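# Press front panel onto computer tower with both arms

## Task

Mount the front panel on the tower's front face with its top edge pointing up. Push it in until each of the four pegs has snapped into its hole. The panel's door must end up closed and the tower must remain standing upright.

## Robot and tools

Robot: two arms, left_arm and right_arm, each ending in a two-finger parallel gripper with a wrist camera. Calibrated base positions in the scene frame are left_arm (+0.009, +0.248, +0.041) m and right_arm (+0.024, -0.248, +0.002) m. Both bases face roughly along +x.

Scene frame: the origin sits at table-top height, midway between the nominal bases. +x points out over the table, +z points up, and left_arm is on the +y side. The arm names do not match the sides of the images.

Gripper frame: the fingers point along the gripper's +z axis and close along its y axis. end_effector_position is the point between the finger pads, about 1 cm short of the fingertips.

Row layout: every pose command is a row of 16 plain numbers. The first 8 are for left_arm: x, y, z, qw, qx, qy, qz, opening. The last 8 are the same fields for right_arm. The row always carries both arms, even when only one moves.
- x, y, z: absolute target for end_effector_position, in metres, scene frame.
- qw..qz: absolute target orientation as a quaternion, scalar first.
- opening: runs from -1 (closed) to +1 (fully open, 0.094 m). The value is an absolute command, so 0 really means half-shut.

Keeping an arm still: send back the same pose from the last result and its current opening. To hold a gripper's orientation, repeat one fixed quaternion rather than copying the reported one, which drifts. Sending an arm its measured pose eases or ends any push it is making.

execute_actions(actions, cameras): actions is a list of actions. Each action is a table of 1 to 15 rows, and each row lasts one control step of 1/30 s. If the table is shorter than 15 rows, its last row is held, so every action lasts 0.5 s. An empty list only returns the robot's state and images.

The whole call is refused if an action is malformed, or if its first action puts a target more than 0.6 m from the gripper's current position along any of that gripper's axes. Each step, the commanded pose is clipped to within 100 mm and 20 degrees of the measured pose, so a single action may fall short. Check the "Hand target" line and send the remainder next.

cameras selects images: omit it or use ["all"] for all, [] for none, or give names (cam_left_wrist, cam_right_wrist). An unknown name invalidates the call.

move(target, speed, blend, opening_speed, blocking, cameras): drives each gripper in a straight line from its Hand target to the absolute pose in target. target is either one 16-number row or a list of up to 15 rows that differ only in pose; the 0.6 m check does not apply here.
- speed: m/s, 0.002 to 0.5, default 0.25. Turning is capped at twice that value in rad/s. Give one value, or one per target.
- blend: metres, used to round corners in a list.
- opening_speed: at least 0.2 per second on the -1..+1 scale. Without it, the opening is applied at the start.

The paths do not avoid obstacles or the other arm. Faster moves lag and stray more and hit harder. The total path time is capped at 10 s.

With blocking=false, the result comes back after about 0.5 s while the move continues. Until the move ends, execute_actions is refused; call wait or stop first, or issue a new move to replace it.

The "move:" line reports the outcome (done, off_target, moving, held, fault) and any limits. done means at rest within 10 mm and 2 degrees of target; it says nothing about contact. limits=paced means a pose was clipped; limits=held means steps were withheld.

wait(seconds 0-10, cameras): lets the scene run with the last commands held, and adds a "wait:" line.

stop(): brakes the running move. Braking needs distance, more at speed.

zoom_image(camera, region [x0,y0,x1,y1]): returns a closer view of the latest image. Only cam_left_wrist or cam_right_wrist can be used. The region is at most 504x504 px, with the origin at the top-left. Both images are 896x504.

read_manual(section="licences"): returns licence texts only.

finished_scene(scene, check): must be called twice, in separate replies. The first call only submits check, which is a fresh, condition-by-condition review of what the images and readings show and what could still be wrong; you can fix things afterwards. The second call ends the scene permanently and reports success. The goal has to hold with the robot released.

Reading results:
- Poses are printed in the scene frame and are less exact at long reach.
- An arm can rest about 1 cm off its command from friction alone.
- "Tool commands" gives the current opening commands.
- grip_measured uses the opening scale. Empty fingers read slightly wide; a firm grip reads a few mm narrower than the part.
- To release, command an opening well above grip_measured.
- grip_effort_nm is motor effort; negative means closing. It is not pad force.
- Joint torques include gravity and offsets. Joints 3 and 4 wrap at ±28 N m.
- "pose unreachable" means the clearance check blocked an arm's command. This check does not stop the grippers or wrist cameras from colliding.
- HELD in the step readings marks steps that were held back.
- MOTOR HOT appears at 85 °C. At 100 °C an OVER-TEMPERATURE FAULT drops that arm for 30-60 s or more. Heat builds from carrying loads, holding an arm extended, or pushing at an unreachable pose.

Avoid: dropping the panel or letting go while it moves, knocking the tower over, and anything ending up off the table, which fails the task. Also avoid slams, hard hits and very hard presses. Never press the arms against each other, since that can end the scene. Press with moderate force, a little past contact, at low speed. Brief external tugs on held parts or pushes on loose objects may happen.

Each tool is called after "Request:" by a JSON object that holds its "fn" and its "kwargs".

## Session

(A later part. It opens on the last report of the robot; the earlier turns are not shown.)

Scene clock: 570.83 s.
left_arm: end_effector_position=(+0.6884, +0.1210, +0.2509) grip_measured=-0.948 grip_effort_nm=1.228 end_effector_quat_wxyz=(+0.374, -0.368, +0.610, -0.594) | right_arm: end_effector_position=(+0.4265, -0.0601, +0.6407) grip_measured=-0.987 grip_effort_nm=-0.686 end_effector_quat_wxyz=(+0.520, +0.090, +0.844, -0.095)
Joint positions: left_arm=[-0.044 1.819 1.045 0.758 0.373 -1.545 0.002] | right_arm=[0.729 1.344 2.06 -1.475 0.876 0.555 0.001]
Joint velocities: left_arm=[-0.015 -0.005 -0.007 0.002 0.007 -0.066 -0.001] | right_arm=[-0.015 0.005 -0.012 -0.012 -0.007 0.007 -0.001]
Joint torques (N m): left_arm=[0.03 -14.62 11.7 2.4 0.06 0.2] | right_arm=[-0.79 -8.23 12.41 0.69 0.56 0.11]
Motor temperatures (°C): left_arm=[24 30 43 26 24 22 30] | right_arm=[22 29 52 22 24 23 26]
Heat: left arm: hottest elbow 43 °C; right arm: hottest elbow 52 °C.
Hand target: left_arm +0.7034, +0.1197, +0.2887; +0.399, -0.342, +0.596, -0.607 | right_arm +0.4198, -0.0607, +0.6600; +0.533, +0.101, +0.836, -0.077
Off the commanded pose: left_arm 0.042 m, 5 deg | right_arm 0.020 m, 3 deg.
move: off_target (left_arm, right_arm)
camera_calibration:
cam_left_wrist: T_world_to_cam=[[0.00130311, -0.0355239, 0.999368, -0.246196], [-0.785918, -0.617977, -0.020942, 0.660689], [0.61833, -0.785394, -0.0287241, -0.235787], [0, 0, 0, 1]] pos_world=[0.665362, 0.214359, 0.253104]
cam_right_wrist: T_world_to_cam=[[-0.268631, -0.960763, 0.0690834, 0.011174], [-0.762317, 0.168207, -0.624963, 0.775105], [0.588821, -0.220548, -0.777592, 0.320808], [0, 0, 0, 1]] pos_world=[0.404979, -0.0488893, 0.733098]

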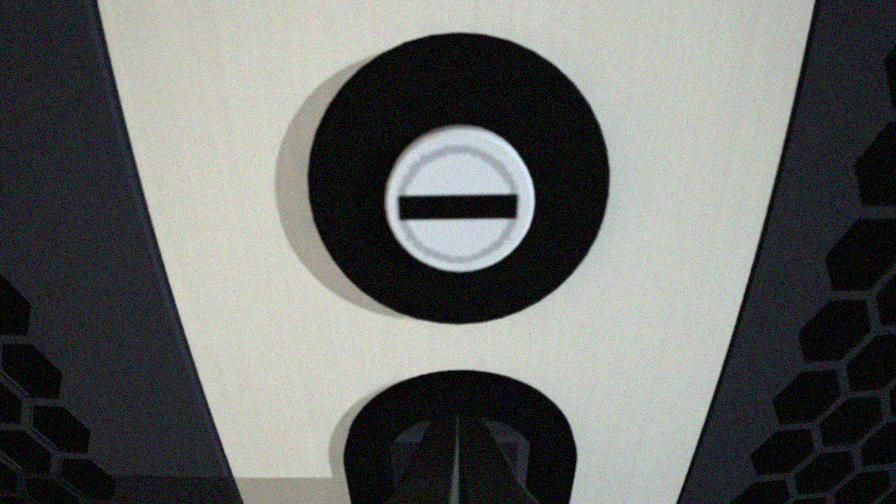

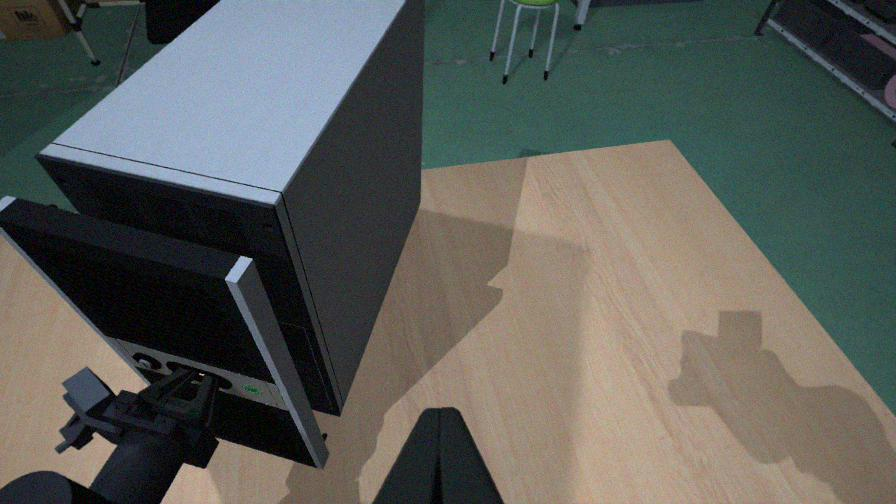

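Request:
{"fn": "move", "kwargs": {"target": [0.710,0.127,0.294,0.4146,-0.3577,0.5874,-0.5974,-0.45,0.42,-0.06,0.66,0.532,0.102,0.837,-0.077,-1], "speed": 0.1}}

Request:
{"fn": "zoom_image", "kwargs": {"camera": "cam_right_wrist", "region": [0, 100, 400, 500]}}

Scene clock: 600.87 s.
left_arm: end_effector_position=(+0.6919, +0.1286, +0.2476) grip_measured=-0.948 grip_effort_nm=1.233 end_effector_quat_wxyz=(+0.385, -0.385, +0.605, -0.581) | right_arm: end_effector_position=(+0.4261, -0.0605, +0.6400) grip_measured=-0.987 grip_effort_nm=-0.686 end_effector_quat_wxyz=(+0.519, +0.092, +0.844, -0.095)
Joint positions: left_arm=[-0.044 1.819 1.045 0.745 0.324 -1.542 0.002] | right_arm=[0.729 1.344 2.06 -1.48 0.876 0.561 0.001]
Joint velocities: left_arm=[-0.005 0.015 0.002 0.017 -0.007 -0.051 0.002] | right_arm=[-0.005 -0.005 0.017 0.017 0.066 -0.095 -0.001]
Joint torques (N m): left_arm=[-0.03 -15.5 11.92 2.52 -0.08 0.2] | right_arm=[-0.44 -8.94 12.57 0.72 0.59 0.11]
Motor temperatures (°C): left_arm=[24 30 42 26 24 22 30] | right_arm=[22 29 53 22 24 23 26]
Heat: left arm: hottest elbow 42 °C; right arm: hottest elbow 53 °C.
Hand target: left_arm +0.7067, +0.1277, +0.2939; +0.414, -0.358, +0.587, -0.597 | right_arm +0.4196, -0.0606, +0.6591; +0.532, +0.102, +0.837, -0.077
Off the commanded pose: left_arm 0.050 m, 5 deg | right_arm 0.021 m, 3 deg.
move: off_target (left_arm, right_arm)
camera_calibration:
cam_left_wrist: T_world_to_cam=[[0.0155585, -0.0399198, 0.999082, -0.251862], [-0.755085, -0.655468, -0.0144315, 0.649949], [0.655442, -0.754167, -0.040341, -0.258911], [0, 0, 0, 1]] pos_world=[0.664386, 0.220705, 0.250566]
cam_right_wrist: T_world_to_cam=[[-0.270738, -0.960213, 0.0685017, 0.0119897], [-0.763353, 0.170787, -0.622997, 0.773748], [0.58651, -0.22096, -0.779219, 0.322477], [0, 0, 0, 1]] pos_world=[0.404753, -0.0493792, 0.732501]

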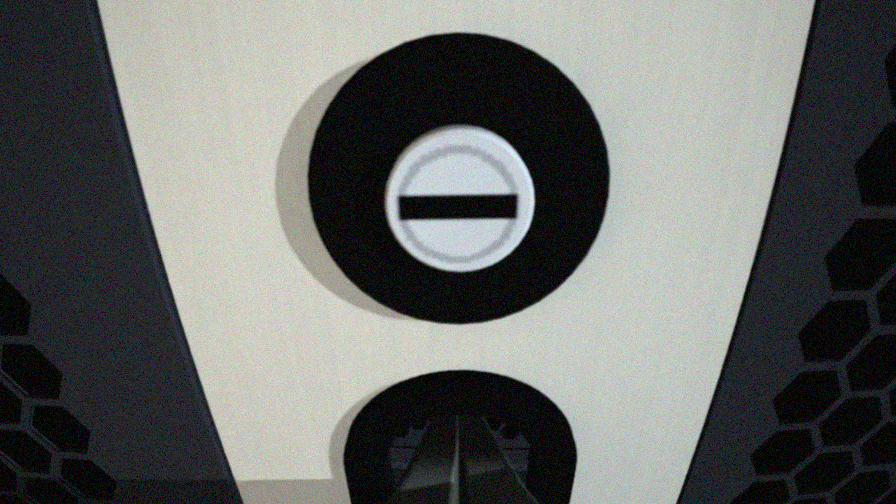

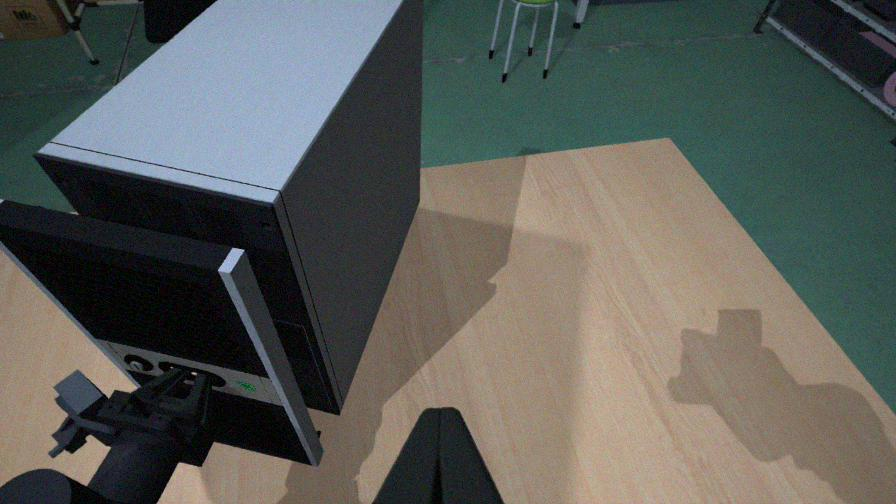

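Scaled by 1.260 from the camera's 896x504 image, which has a finer 1280x720 frame.

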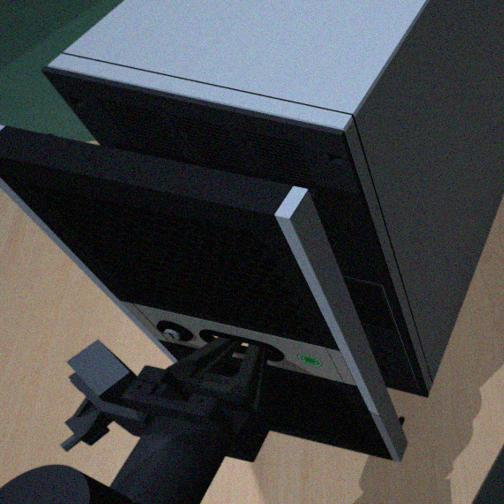

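Request:
{"fn": "move", "kwargs": {"target": [0.736,0.113,0.302,0.4196,-0.3519,0.579,-0.6056,-0.45,0.42,-0.06,0.66,0.532,0.102,0.837,-0.077,-1], "speed": 0.06}}

Request:
{"fn": "zoom_image", "kwargs": {"camera": "cam_right_wrist", "region": [0, 100, 400, 500]}}

Scene clock: 612.80 s.
left_arm: end_effector_position=(+0.7179, +0.1215, +0.2676) grip_measured=-0.944 grip_effort_nm=1.233 end_effector_quat_wxyz=(+0.401, -0.374, +0.593, -0.590) | right_arm: end_effector_position=(+0.4261, -0.0605, +0.6400) grip_measured=-0.987 grip_effort_nm=-0.686 end_effector_quat_wxyz=(+0.519, +0.092, +0.844, -0.095)
Joint positions: left_arm=[-0.054 1.855 1.133 0.741 0.307 -1.542 0.003] | right_arm=[0.729 1.344 2.06 -1.48 0.876 0.561 0.001]
Joint velocities: left_arm=[-0.005 0.005 0.017 0.002 -0.022 -0.022 0] | right_arm=[-0.015 -0.015 -0.012 -0.002 -0.066 0.037 0]
Joint torques (N m): left_arm=[-0.85 -14.86 12.49 2.37 -0.19 0.12] | right_arm=[-0.73 -8.41 12.53 0.76 0.59 0.12]
Motor temperatures (°C): left_arm=[24 31 43 26 24 22 30] | right_arm=[22 29 53 22 24 23 26]
Heat: left arm: hottest elbow 43 °C; right arm: hottest elbow 53 °C.
Hand target: left_arm +0.7337, +0.1140, +0.3015; +0.419, -0.352, +0.578, -0.605 | right_arm +0.4196, -0.0606, +0.6592; +0.532, +0.102, +0.837, -0.077
Off the commanded pose: left_arm 0.040 m, 4 deg | right_arm 0.021 m, 3 deg.
move: off_target (left_arm, right_arm)
camera_calibration:
cam_left_wrist: T_world_to_cam=[[-0.032514, -0.0356497, 0.998835, -0.238495], [-0.749054, -0.66077, -0.0479668, 0.670497], [0.66171, -0.749742, -0.0052193, -0.29485], [0, 0, 0, 1]] pos_world=[0.68959, 0.213481, 0.26884]
cam_right_wrist: T_world_to_cam=[[-0.270907, -0.960189, 0.0681605, 0.0122814], [-0.763263, 0.17112, -0.623015, 0.773742], [0.586549, -0.220803, -0.779234, 0.322479], [0, 0, 0, 1]] pos_world=[0.404745, -0.0494059, 0.732503]

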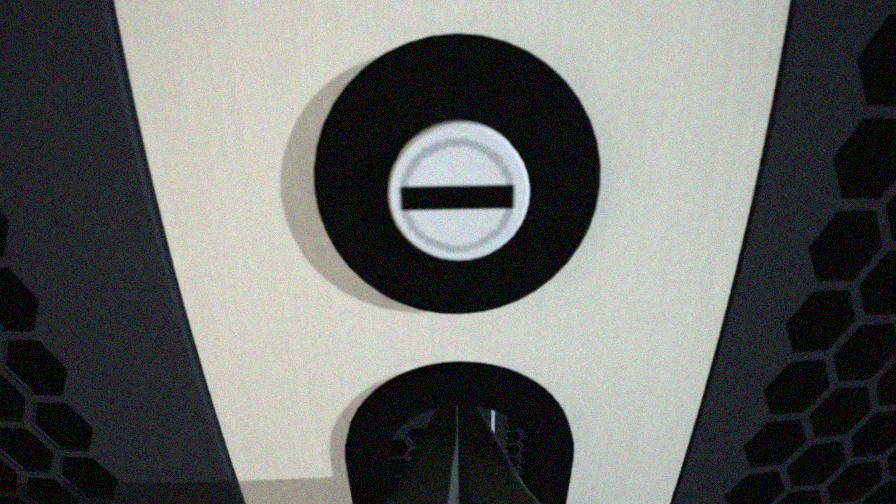

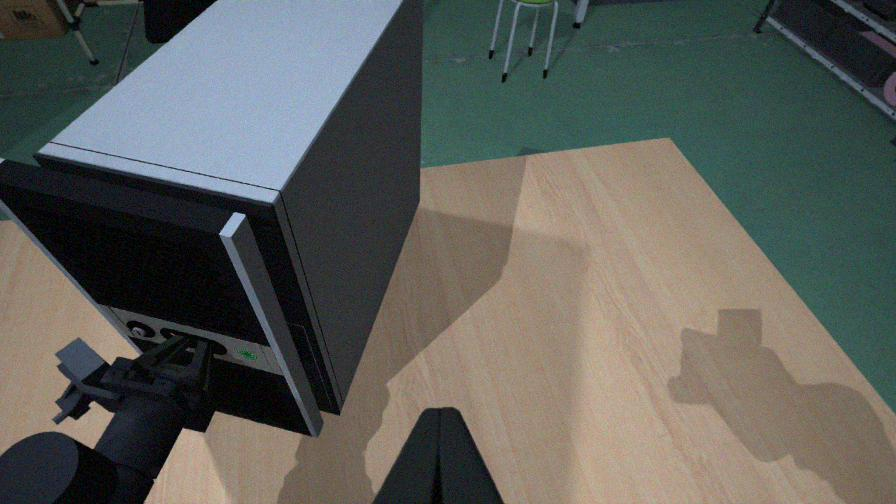

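Scaled by 1.260 from the camera's 896x504 image, which has a finer 1280x720 frame.

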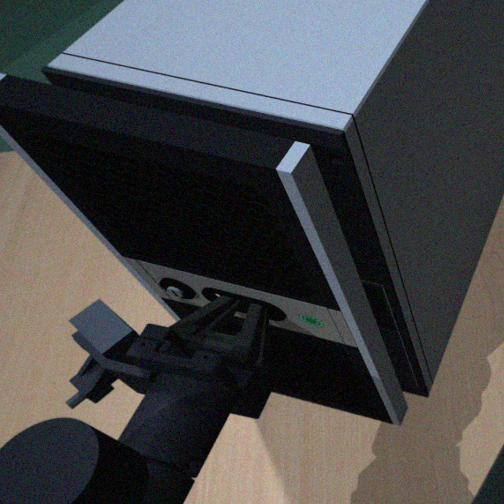

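Request:
{"fn": "move", "kwargs": {"target": [0.711,0.119,0.293,0.4196,-0.3519,0.579,-0.6056,-0.45,0.42,-0.06,0.66,0.532,0.102,0.837,-0.077,-1], "speed": 0.06}}

Request:
{"fn": "zoom_image", "kwargs": {"camera": "cam_right_wrist", "region": [0, 100, 400, 500]}}

Scene clock: 620.37 s.
left_arm: end_effector_position=(+0.7108, +0.1223, +0.2579) grip_measured=-0.944 grip_effort_nm=1.228 end_effector_quat_wxyz=(+0.399, -0.376, +0.595, -0.588) | right_arm: end_effector_position=(+0.4261, -0.0605, +0.6400) grip_measured=-0.987 grip_effort_nm=-0.686 end_effector_quat_wxyz=(+0.519, +0.092, +0.844, -0.095)
Joint positions: left_arm=[-0.054 1.855 1.105 0.761 0.307 -1.542 0.003] | right_arm=[0.729 1.344 2.06 -1.48 0.876 0.561 0.001]
Joint velocities: left_arm=[-0.015 0.015 0.012 -0.012 -0.037 -0.022 -0.002] | right_arm=[-0.005 -0.015 -0.007 -0.012 -0.022 -0.051 0]
Joint torques (N m): left_arm=[-0.26 -17.03 8.55 3.44 0.07 0.14] | right_arm=[-0.56 -8.94 12.6 0.81 0.53 0.07]
Motor temperatures (°C): left_arm=[24 31 43 26 24 22 30] | right_arm=[22 29 53 22 24 23 26]
Heat: left arm: hottest elbow 43 °C; right arm: hottest elbow 53 °C.
Hand target: left_arm +0.7106, +0.1190, +0.2926; +0.419, -0.352, +0.578, -0.605 | right_arm +0.4196, -0.0606, +0.6592; +0.532, +0.102, +0.837, -0.077
Off the commanded pose: left_arm 0.035 m, 4 deg | right_arm 0.021 m, 3 deg.
move: off_target (left_arm, right_arm)
camera_calibration:
cam_left_wrist: T_world_to_cam=[[-0.0249337, -0.0364401, 0.999025, -0.234355], [-0.749399, -0.660734, -0.0428042, 0.664126], [0.661649, -0.749735, -0.0108336, -0.288172], [0, 0, 0, 1]] pos_world=[0.682521, 0.214218, 0.259432]
cam_right_wrist: T_world_to_cam=[[-0.270907, -0.960189, 0.0681605, 0.0122814], [-0.763263, 0.17112, -0.623015, 0.773742], [0.586549, -0.220803, -0.779234, 0.322479], [0, 0, 0, 1]] pos_world=[0.404745, -0.0494059, 0.732503]

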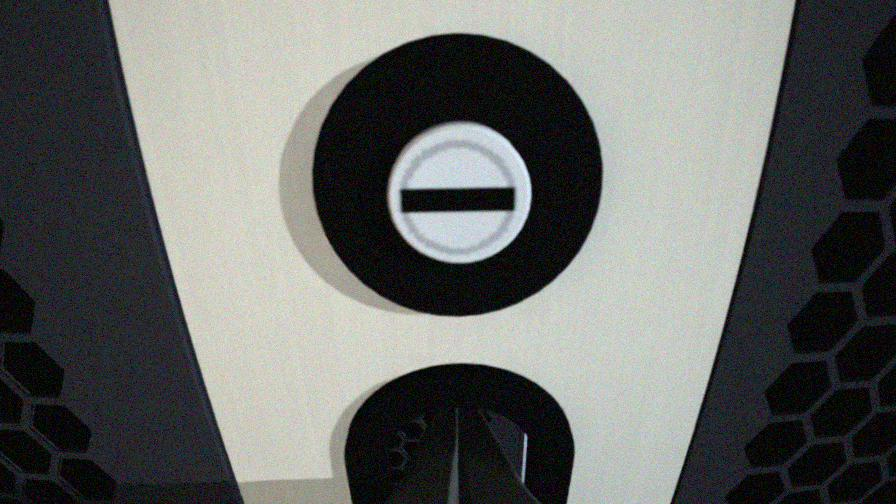

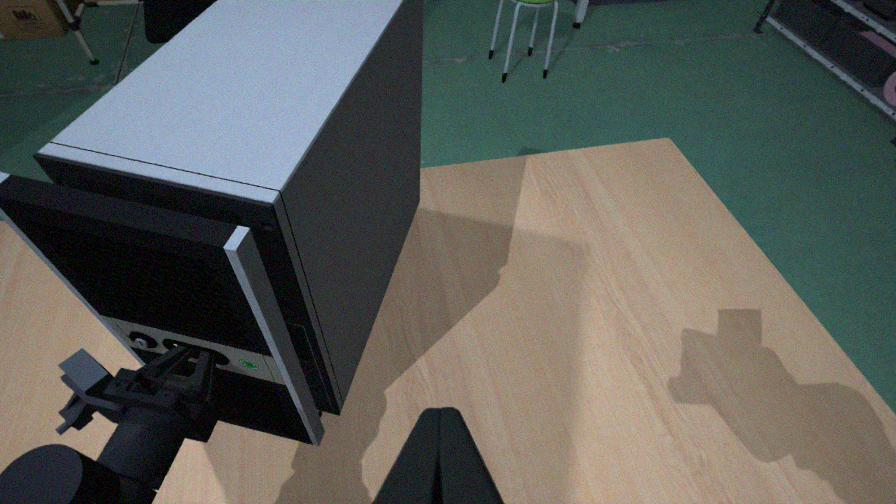

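Scaled by 1.260 from the camera's 896x504 image, which has a finer 1280x720 frame.

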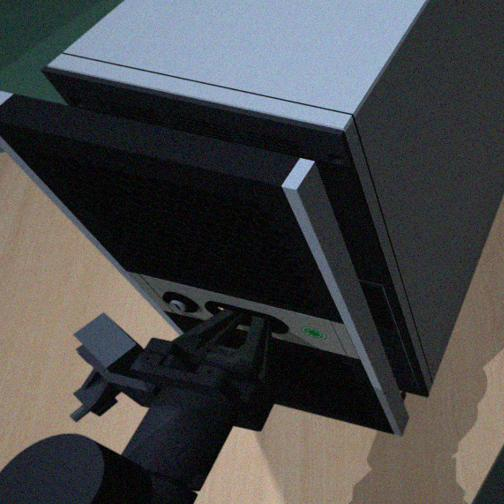

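Request:
{"fn": "move", "kwargs": {"target": [[0.693,0.115,0.293,0.4249,-0.3569,0.5759,-0.6019,-0.45,0.42,-0.06,0.66,0.532,0.102,0.837,-0.077,-1],[0.717,0.107,0.293,0.4249,-0.3569,0.5759,-0.6019,-0.45,0.42,-0.06,0.66,0.532,0.102,0.837,-0.077,-1]], "speed": 0.06}}

Request:
{"fn": "zoom_image", "kwargs": {"camera": "cam_right_wrist", "region": [0, 100, 400, 500]}}

Scene clock: 633.50 s.
left_arm: end_effector_position=(+0.7005, +0.1136, +0.2516) grip_measured=-0.944 grip_effort_nm=1.228 end_effector_quat_wxyz=(+0.401, -0.383, +0.594, -0.583) | right_arm: end_effector_position=(+0.4261, -0.0605, +0.6400) grip_measured=-0.987 grip_effort_nm=-0.686 end_effector_quat_wxyz=(+0.519, +0.092, +0.844, -0.095)
Joint positions: left_arm=[-0.077 1.844 1.071 0.775 0.269 -1.542 0.003] | right_arm=[0.729 1.344 2.06 -1.48 0.876 0.561 0.001]
Joint velocities: left_arm=[-0.005 0.005 -0.002 -0.007 -0.037 -0.037 -0.001] | right_arm=[-0.005 -0.005 -0.007 -0.002 0.022 -0.022 -0.001]
Joint torques (N m): left_arm=[-0.38 -15.27 11.78 2.71 -0.11 0.18] | right_arm=[-0.32 -9 12.57 0.76 0.54 0.07]
Motor temperatures (°C): left_arm=[24 31 42 26 24 22 30] | right_arm=[22 29 53 22 24 23 26]
Heat: left arm: hottest elbow 42 °C; right arm: hottest elbow 53 °C.
Hand target: left_arm +0.7141, +0.1075, +0.2928; +0.424, -0.357, +0.575, -0.601 | right_arm +0.4196, -0.0606, +0.6592; +0.532, +0.102, +0.837, -0.077
Off the commanded pose: left_arm 0.045 m, 5 deg | right_arm 0.021 m, 3 deg.
move: off_target (left_arm, right_arm)
camera_calibration:
cam_left_wrist: T_world_to_cam=[[-0.0156194, -0.0375114, 0.999174, -0.235076], [-0.739322, -0.672346, -0.0367988, 0.643126], [0.673171, -0.739286, -0.0172314, -0.29558], [0, 0, 0, 1]] pos_world=[0.670781, 0.205067, 0.253454]
cam_right_wrist: T_world_to_cam=[[-0.270907, -0.960189, 0.0681605, 0.0122814], [-0.763263, 0.17112, -0.623015, 0.773742], [0.586549, -0.220803, -0.779234, 0.322479], [0, 0, 0, 1]] pos_world=[0.404745, -0.0494059, 0.732503]

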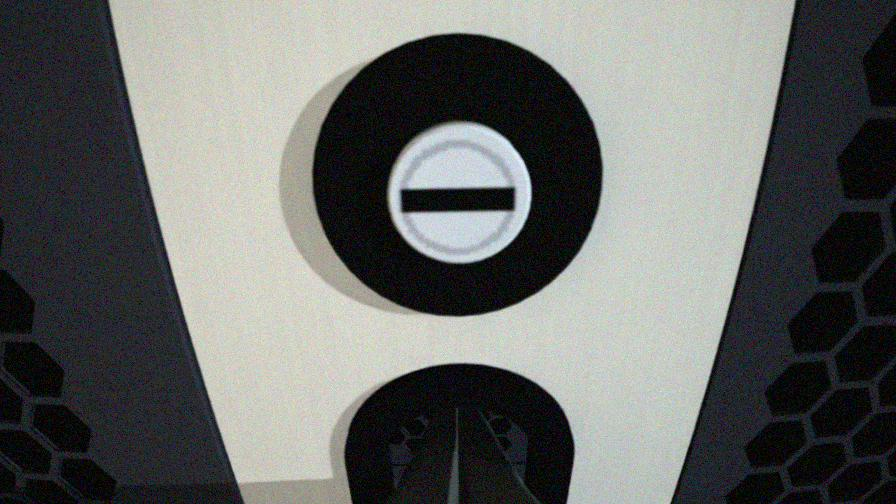

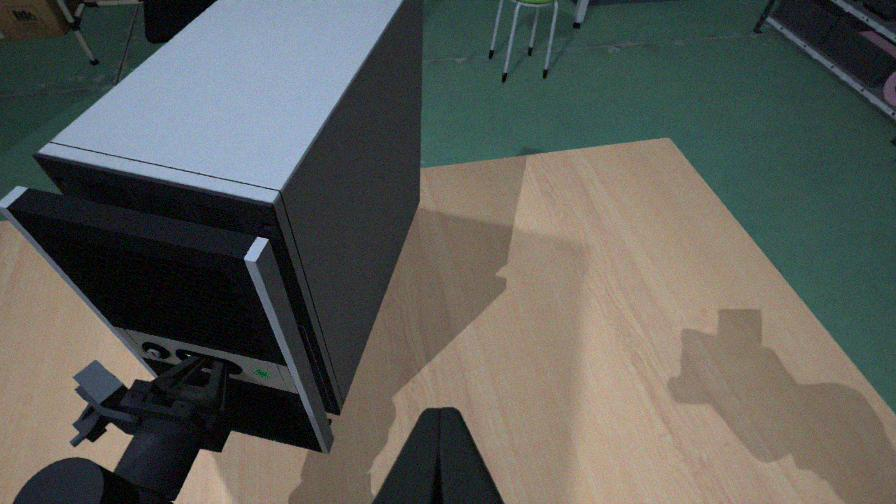

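Scaled by 1.260 from the camera's 896x504 image, which has a finer 1280x720 frame.

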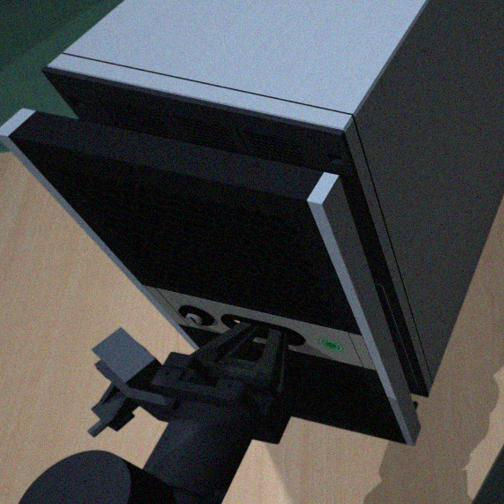

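Request:
{"fn": "move", "kwargs": {"target": [0.727,0.112,0.297,0.4249,-0.3569,0.5759,-0.6019,-0.45,0.42,-0.06,0.66,0.532,0.102,0.837,-0.077,-1], "speed": 0.06}}

Request:
{"fn": "zoom_image", "kwargs": {"camera": "cam_right_wrist", "region": [0, 100, 400, 500]}}

Scene clock: 643.27 s.
left_arm: end_effector_position=(+0.7094, +0.1114, +0.2632) grip_measured=-0.944 grip_effort_nm=1.238 end_effector_quat_wxyz=(+0.404, -0.377, +0.591, -0.588) | right_arm: end_effector_position=(+0.4261, -0.0605, +0.6400) grip_measured=-0.987 grip_effort_nm=-0.681 end_effector_quat_wxyz=(+0.519, +0.092, +0.844, -0.095)
Joint positions: left_arm=[-0.077 1.848 1.106 0.761 0.275 -1.542 0.003] | right_arm=[0.729 1.344 2.06 -1.48 0.876 0.561 0.001]
Joint velocities: left_arm=[-0.005 0.005 -0.017 -0.007 -0.037 0.022 0] | right_arm=[0.005 -0.005 -0.017 -0.012 -0.022 -0.066 -0.001]
Joint torques (N m): left_arm=[0.09 -15.03 11.96 2.54 0.08 0.14] | right_arm=[-0.73 -8.76 12.55 0.65 0.55 0.09]
Motor temperatures (°C): left_arm=[24 30 42 26 24 22 30] | right_arm=[22 29 53 22 24 23 26]
Heat: left arm: hottest elbow 42 °C; right arm: hottest elbow 53 °C.
Hand target: left_arm +0.7248, +0.1127, +0.2970; +0.425, -0.357, +0.575, -0.601 | right_arm +0.4196, -0.0606, +0.6592; +0.532, +0.102, +0.837, -0.077
Off the commanded pose: left_arm 0.038 m, 4 deg | right_arm 0.021 m, 3 deg.
move: off_target (left_arm, right_arm)
camera_calibration:
cam_left_wrist: T_world_to_cam=[[-0.0317424, -0.0353999, 0.998869, -0.235326], [-0.742998, -0.667622, -0.0472718, 0.653492], [0.66854, -0.743659, -0.00511019, -0.302441], [0, 0, 0, 1]] pos_world=[0.680267, 0.203042, 0.264406]
cam_right_wrist: T_world_to_cam=[[-0.271075, -0.960166, 0.0678193, 0.0125732], [-0.763173, 0.171453, -0.623034, 0.773735], [0.586588, -0.220647, -0.779249, 0.322482], [0, 0, 0, 1]] pos_world=[0.404738, -0.0494326, 0.732504]

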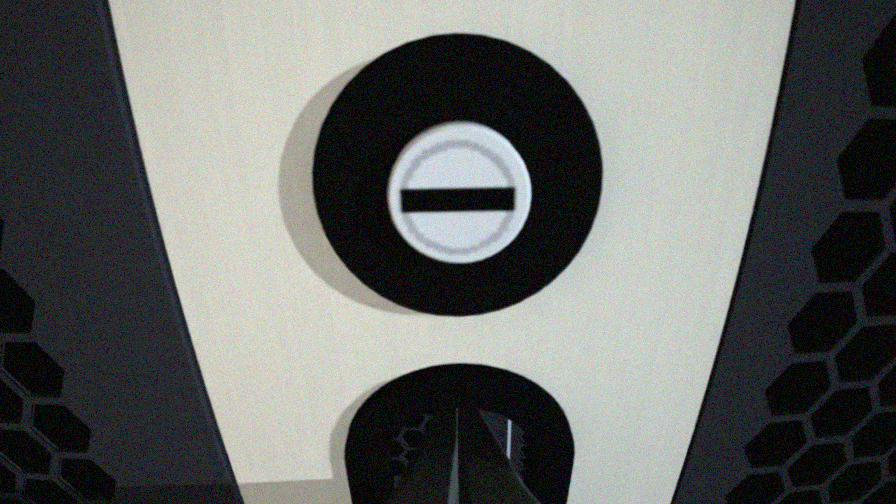

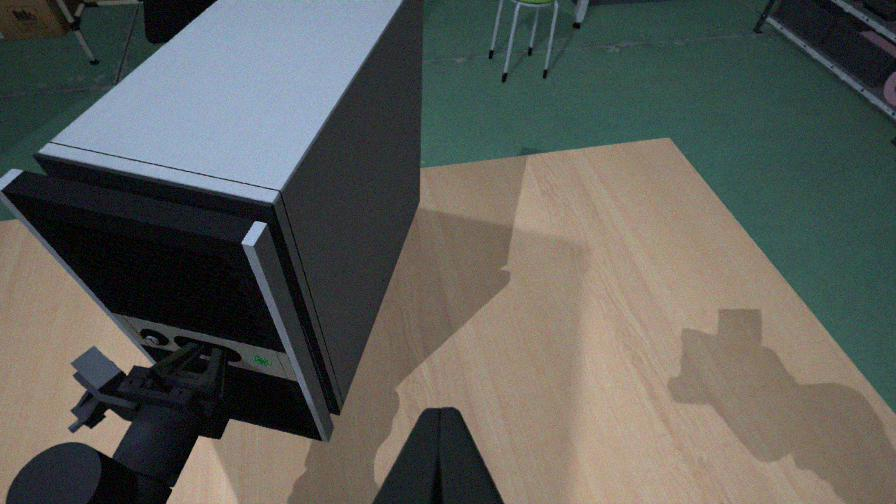

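Scaled by 1.260 from the camera's 896x504 image, which has a finer 1280x720 frame.

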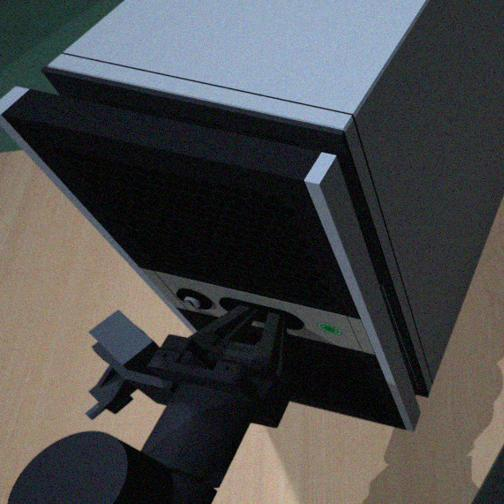

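Request:
{"fn": "move", "kwargs": {"target": [0.724,0.122,0.290,0.4249,-0.3569,0.5759,-0.6019,-0.45,0.42,-0.06,0.66,0.532,0.102,0.837,-0.077,-1], "speed": 0.06, "cameras": []}}

Scene clock: 650.47 s.
left_arm: end_effector_position=(+0.7109, +0.1205, +0.2603) grip_measured=-0.944 grip_effort_nm=1.228 end_effector_quat_wxyz=(+0.403, -0.378, +0.592, -0.587) | right_arm: end_effector_position=(+0.4261, -0.0605, +0.6400) grip_measured=-0.987 grip_effort_nm=-0.686 end_effector_quat_wxyz=(+0.519, +0.092, +0.844, -0.095)
Joint positions: left_arm=[-0.061 1.852 1.106 0.761 0.291 -1.542 0.003] | right_arm=[0.729 1.344 2.06 -1.48 0.876 0.561 0.001]
Joint velocities: left_arm=[0.015 -0.015 0.007 -0.007 -0.037 -0.051 0] | right_arm=[-0.005 0.005 -0.007 -0.007 0.037 0.066 -0.001]
Joint torques (N m): left_arm=[0.73 -14.74 10.65 3.23 0.07 0.14] | right_arm=[-0.32 -8.88 12.53 0.66 0.56 0.09]
Motor temperatures (°C): left_arm=[24 30 42 26 24 22 30] | right_arm=[22 29 53 22 24 23 26]
Heat: left arm: hottest elbow 42 °C; right arm: hottest elbow 53 °C.
Hand target: left_arm +0.7223, +0.1225, +0.2896; +0.425, -0.357, +0.575, -0.601 | right_arm +0.4196, -0.0606, +0.6592; +0.532, +0.102, +0.837, -0.077
Off the commanded pose: left_arm 0.033 m, 4 deg | right_arm 0.021 m, 3 deg.
move: off_target (left_arm, right_arm)
No camera images: "cameras" was empty.

Request:
{"fn": "move", "kwargs": {"target": [0.734,0.115,0.284,0.4249,-0.3569,0.5759,-0.6019,-0.45,0.42,-0.06,0.66,0.532,0.102,0.837,-0.077,-1], "speed": 0.06}}

Request:
{"fn": "zoom_image", "kwargs": {"camera": "cam_right_wrist", "region": [0, 100, 400, 500]}}

Scene clock: 655.90 s.
left_arm: end_effector_position=(+0.7146, +0.1205, +0.2448) grip_measured=-0.942 grip_effort_nm=1.223 end_effector_quat_wxyz=(+0.398, -0.384, +0.596, -0.582) | right_arm: end_effector_position=(+0.4261, -0.0605, +0.6400) grip_measured=-0.987 grip_effort_nm=-0.676 end_effector_quat_wxyz=(+0.519, +0.092, +0.844, -0.095)
Joint positions: left_arm=[-0.061 1.879 1.111 0.762 0.289 -1.542 0.003] | right_arm=[0.729 1.344 2.06 -1.48 0.876 0.561 0.001]
Joint velocities: left_arm=[-0.005 -0.034 -0.007 -0.007 0.022 -0.037 -0.001] | right_arm=[-0.024 -0.015 -0.012 -0.012 0.022 0.051 -0.001]
Joint torques (N m): left_arm=[-0.56 -14.8 12.07 3.37 -0.22 0.15] | right_arm=[-0.32 -9.05 12.57 0.68 0.53 0.09]
Motor temperatures (°C): left_arm=[24 30 42 26 24 22 30] | right_arm=[22 29 53 22 24 23 26]
Heat: left arm: hottest elbow 42 °C; right arm: hottest elbow 53 °C.
Hand target: left_arm +0.7305, +0.1158, +0.2839; +0.424, -0.357, +0.575, -0.601 | right_arm +0.4196, -0.0606, +0.6592; +0.532, +0.102, +0.837, -0.077
Off the commanded pose: left_arm 0.044 m, 5 deg | right_arm 0.021 m, 3 deg.
move: off_target (left_arm, right_arm)
camera_calibration:
cam_left_wrist: T_world_to_cam=[[-0.00779732, -0.0383818, 0.999233, -0.233279], [-0.741898, -0.669772, -0.0315161, 0.658241], [0.670468, -0.741574, -0.023253, -0.296419], [0, 0, 0, 1]] pos_world=[0.685268, 0.212101, 0.246953]
cam_right_wrist: T_world_to_cam=[[-0.271075, -0.960166, 0.0678193, 0.0125732], [-0.763173, 0.171453, -0.623034, 0.773735], [0.586588, -0.220647, -0.779249, 0.322482], [0, 0, 0, 1]] pos_world=[0.404738, -0.0494326, 0.732504]

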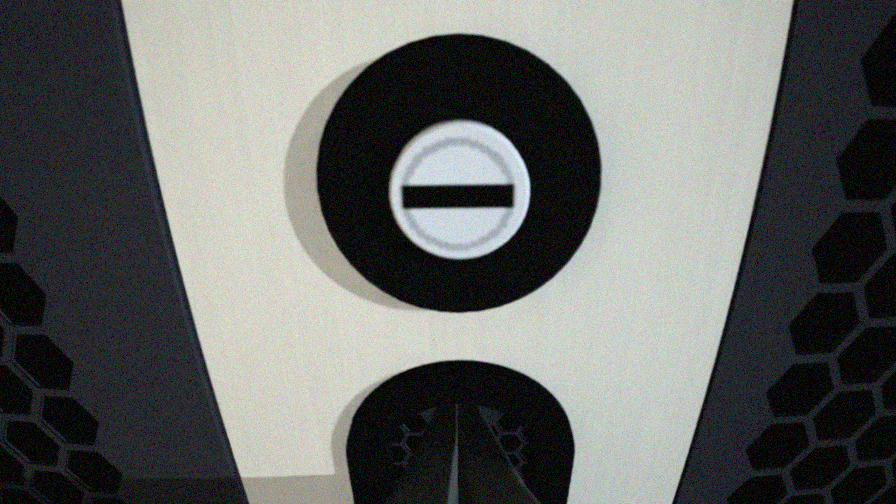

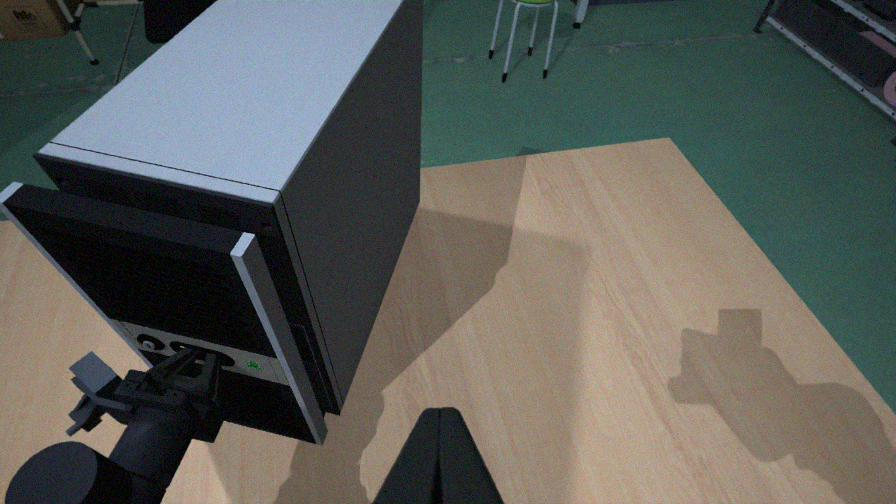

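Scaled by 1.260 from the camera's 896x504 image, which has a finer 1280x720 frame.

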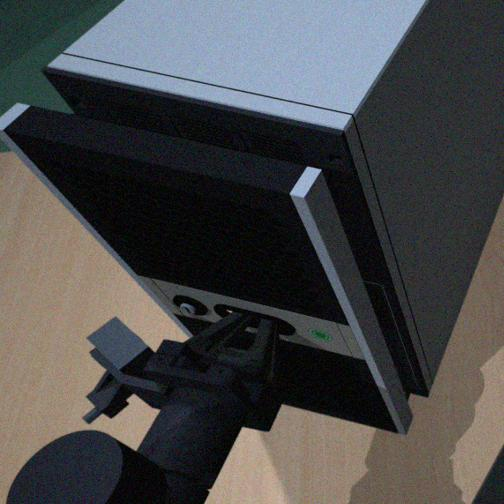

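Request:
{"fn": "move", "kwargs": {"target": [0.742,0.112,0.296,0.4249,-0.3569,0.5759,-0.6019,-0.45,0.40,-0.37,0.56,0.613,-0.259,0.712,0.223,-1], "speed": [0.2]}}

Request:
{"fn": "zoom_image", "kwargs": {"camera": "cam_right_wrist", "region": [200, 50, 450, 230]}}

Request:
{"fn": "zoom_image", "kwargs": {"camera": "cam_right_wrist", "region": [280, 280, 530, 460]}}

Scene clock: 669.10 s.
left_arm: end_effector_position=(+0.7173, +0.1204, +0.2484) grip_measured=-0.941 grip_effort_nm=1.228 end_effector_quat_wxyz=(+0.399, -0.383, +0.595, -0.583) | right_arm: end_effector_position=(+0.4021, -0.3603, +0.5335) grip_measured=-0.987 grip_effort_nm=-0.686 end_effector_quat_wxyz=(+0.603, -0.234, +0.720, +0.253)
Joint positions: left_arm=[-0.061 1.879 1.121 0.756 0.288 -1.542 0.003] | right_arm=[-0.739 1.125 1.419 -1.137 -1.374 -0.751 0.001]
Joint velocities: left_arm=[-0.015 0.015 -0.002 0.007 0.007 0.022 0.001] | right_arm=[-0.005 -0.005 0.002 -0.012 0.007 0.051 0.001]
Joint torques (N m): left_arm=[-1.03 -15.5 13.68 2.24 -0.35 0.15] | right_arm=[-1.61 -7 14.89 0.29 -0.46 -0.17]
Motor temperatures (°C): left_arm=[24 31 42 26 24 22 30] | right_arm=[22 29 53 22 24 23 26]
Heat: left arm: hottest elbow 42 °C; right arm: hottest elbow 53 °C.
Hand target: left_arm +0.7371, +0.1131, +0.2960; +0.425, -0.357, +0.575, -0.601 | right_arm +0.4012, -0.3640, +0.5555; +0.614, -0.248, +0.713, +0.231
Off the commanded pose: left_arm 0.054 m, 5 deg | right_arm 0.028 m, 5 deg.
move: off_target (left_arm, right_arm)
camera_calibration:
cam_left_wrist: T_world_to_cam=[[-0.0115429, -0.0379788, 0.999212, -0.234264], [-0.741007, -0.670634, -0.03405, 0.660369], [0.671399, -0.740816, -0.0204015, -0.29968], [0, 0, 0, 1]] pos_world=[0.687839, 0.211961, 0.250451]
cam_right_wrist: T_world_to_cam=[[0.62729, -0.774087, -0.0854131, -0.48692], [-0.474471, -0.292898, -0.830113, 0.567545], [0.617563, 0.561248, -0.551015, 0.334903], [0, 0, 0, 1]] pos_world=[0.3679, -0.398649, 0.614074]

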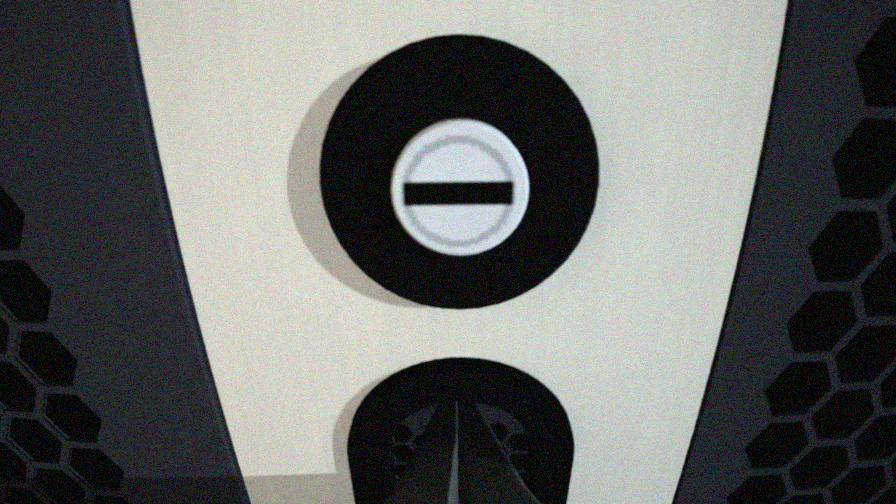

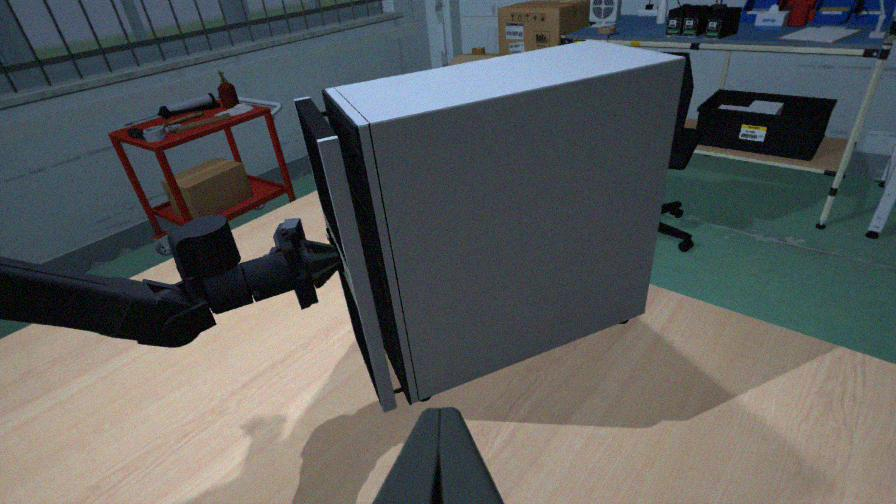

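Scaled by 2.016 from the camera's 896x504 image, which has a finer 1280x720 frame.

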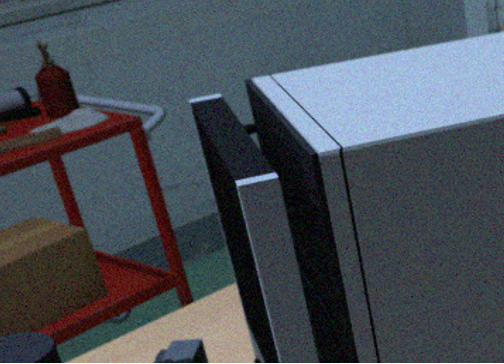

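Scaled by 2.016 from the camera's 896x504 image, which has a finer 1280x720 frame.

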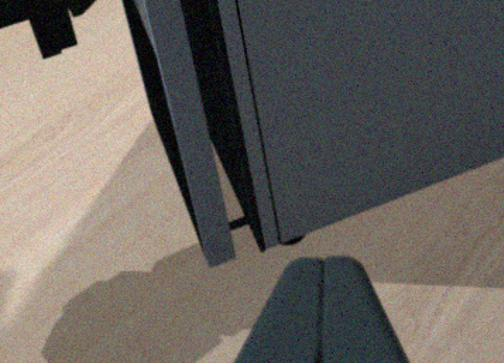

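Request:
{"fn": "move", "kwargs": {"target": [0.732,0.114,0.304,0.4249,-0.3569,0.5759,-0.6019,-0.45,0.40,-0.37,0.56,0.613,-0.259,0.712,0.223,-1], "speed": 0.06}}

Request:
{"fn": "zoom_image", "kwargs": {"camera": "cam_right_wrist", "region": [200, 50, 450, 230]}}

Request:
{"fn": "zoom_image", "kwargs": {"camera": "cam_right_wrist", "region": [280, 280, 530, 460]}}

Scene clock: 696.73 s.
left_arm: end_effector_position=(+0.7171, +0.1204, +0.2483) grip_measured=-0.941 grip_effort_nm=1.223 end_effector_quat_wxyz=(+0.398, -0.385, +0.596, -0.581) | right_arm: end_effector_position=(+0.4005, -0.3641, +0.5377) grip_measured=-0.987 grip_effort_nm=-0.681 end_effector_quat_wxyz=(+0.602, -0.245, +0.719, +0.244)
Joint positions: left_arm=[-0.061 1.876 1.121 0.747 0.288 -1.542 0.003] | right_arm=[-0.75 1.149 1.463 -1.24 -1.376 -0.86 0.001]
Joint velocities: left_arm=[-0.005 -0.005 0.012 -0.022 -0.066 -0.007 -0.001] | right_arm=[-0.015 -0.015 -0.007 -0.002 0.037 -0.066 -0.001]
Joint torques (N m): left_arm=[-0.56 -17.67 12.01 2.25 -0.29 0.15] | right_arm=[-2.78 -7.24 14.87 0.31 -0.67 -0.17]
Motor temperatures (°C): left_arm=[24 31 48 26 24 22 30] | right_arm=[22 29 54 22 24 23 26]
Heat: left arm: hottest elbow 48 °C; right arm: hottest elbow 54 °C.
Hand target: left_arm +0.7285, +0.1148, +0.3038; +0.425, -0.357, +0.575, -0.601 | right_arm +0.3991, -0.3691, +0.5592; +0.614, -0.258, +0.712, +0.223
Off the commanded pose: left_arm 0.058 m, 6 deg | right_arm 0.023 m, 3 deg.
move: off_target (left_arm, right_arm)
camera_calibration:
cam_left_wrist: T_world_to_cam=[[-0.00562857, -0.0389997, 0.999223, -0.238324], [-0.741198, -0.6706, -0.0303487, 0.659417], [0.671262, -0.740794, -0.025132, -0.298227], [0, 0, 0, 1]] pos_world=[0.687606, 0.211986, 0.250656]
cam_right_wrist: T_world_to_cam=[[0.63276, -0.772107, -0.0588575, -0.504263], [-0.464219, -0.317404, -0.826895, 0.55442], [0.61977, 0.550549, -0.559267, 0.340024], [0, 0, 0, 1]] pos_world=[0.365713, -0.40057, 0.618932]

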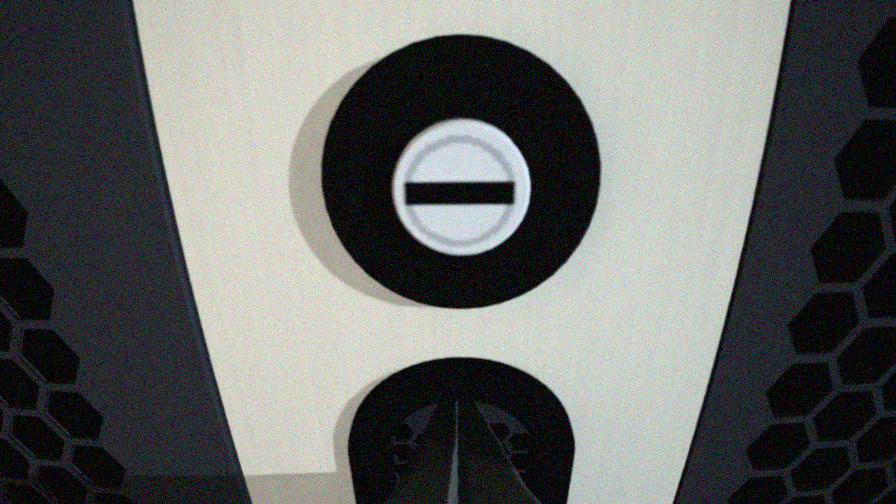

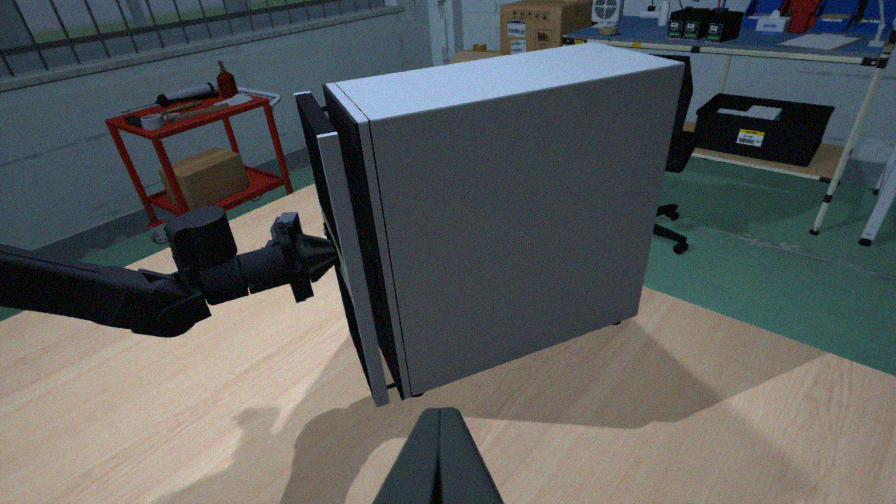

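Scaled by 2.016 from the camera's 896x504 image, which has a finer 1280x720 frame.

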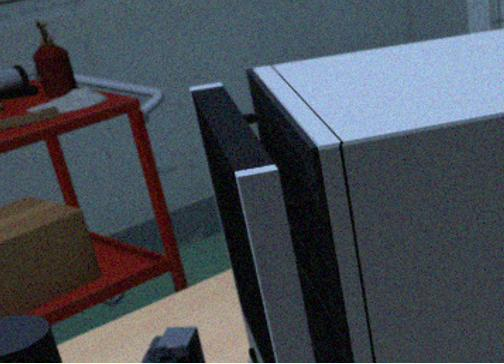

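Scaled by 2.016 from the camera's 896x504 image, which has a finer 1280x720 frame.

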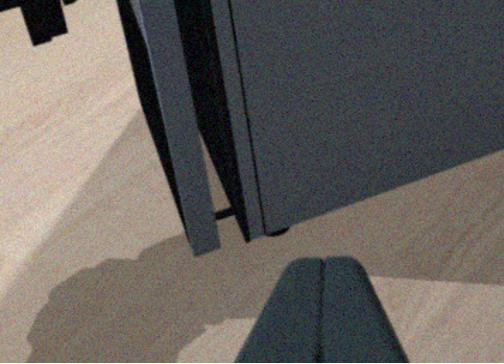

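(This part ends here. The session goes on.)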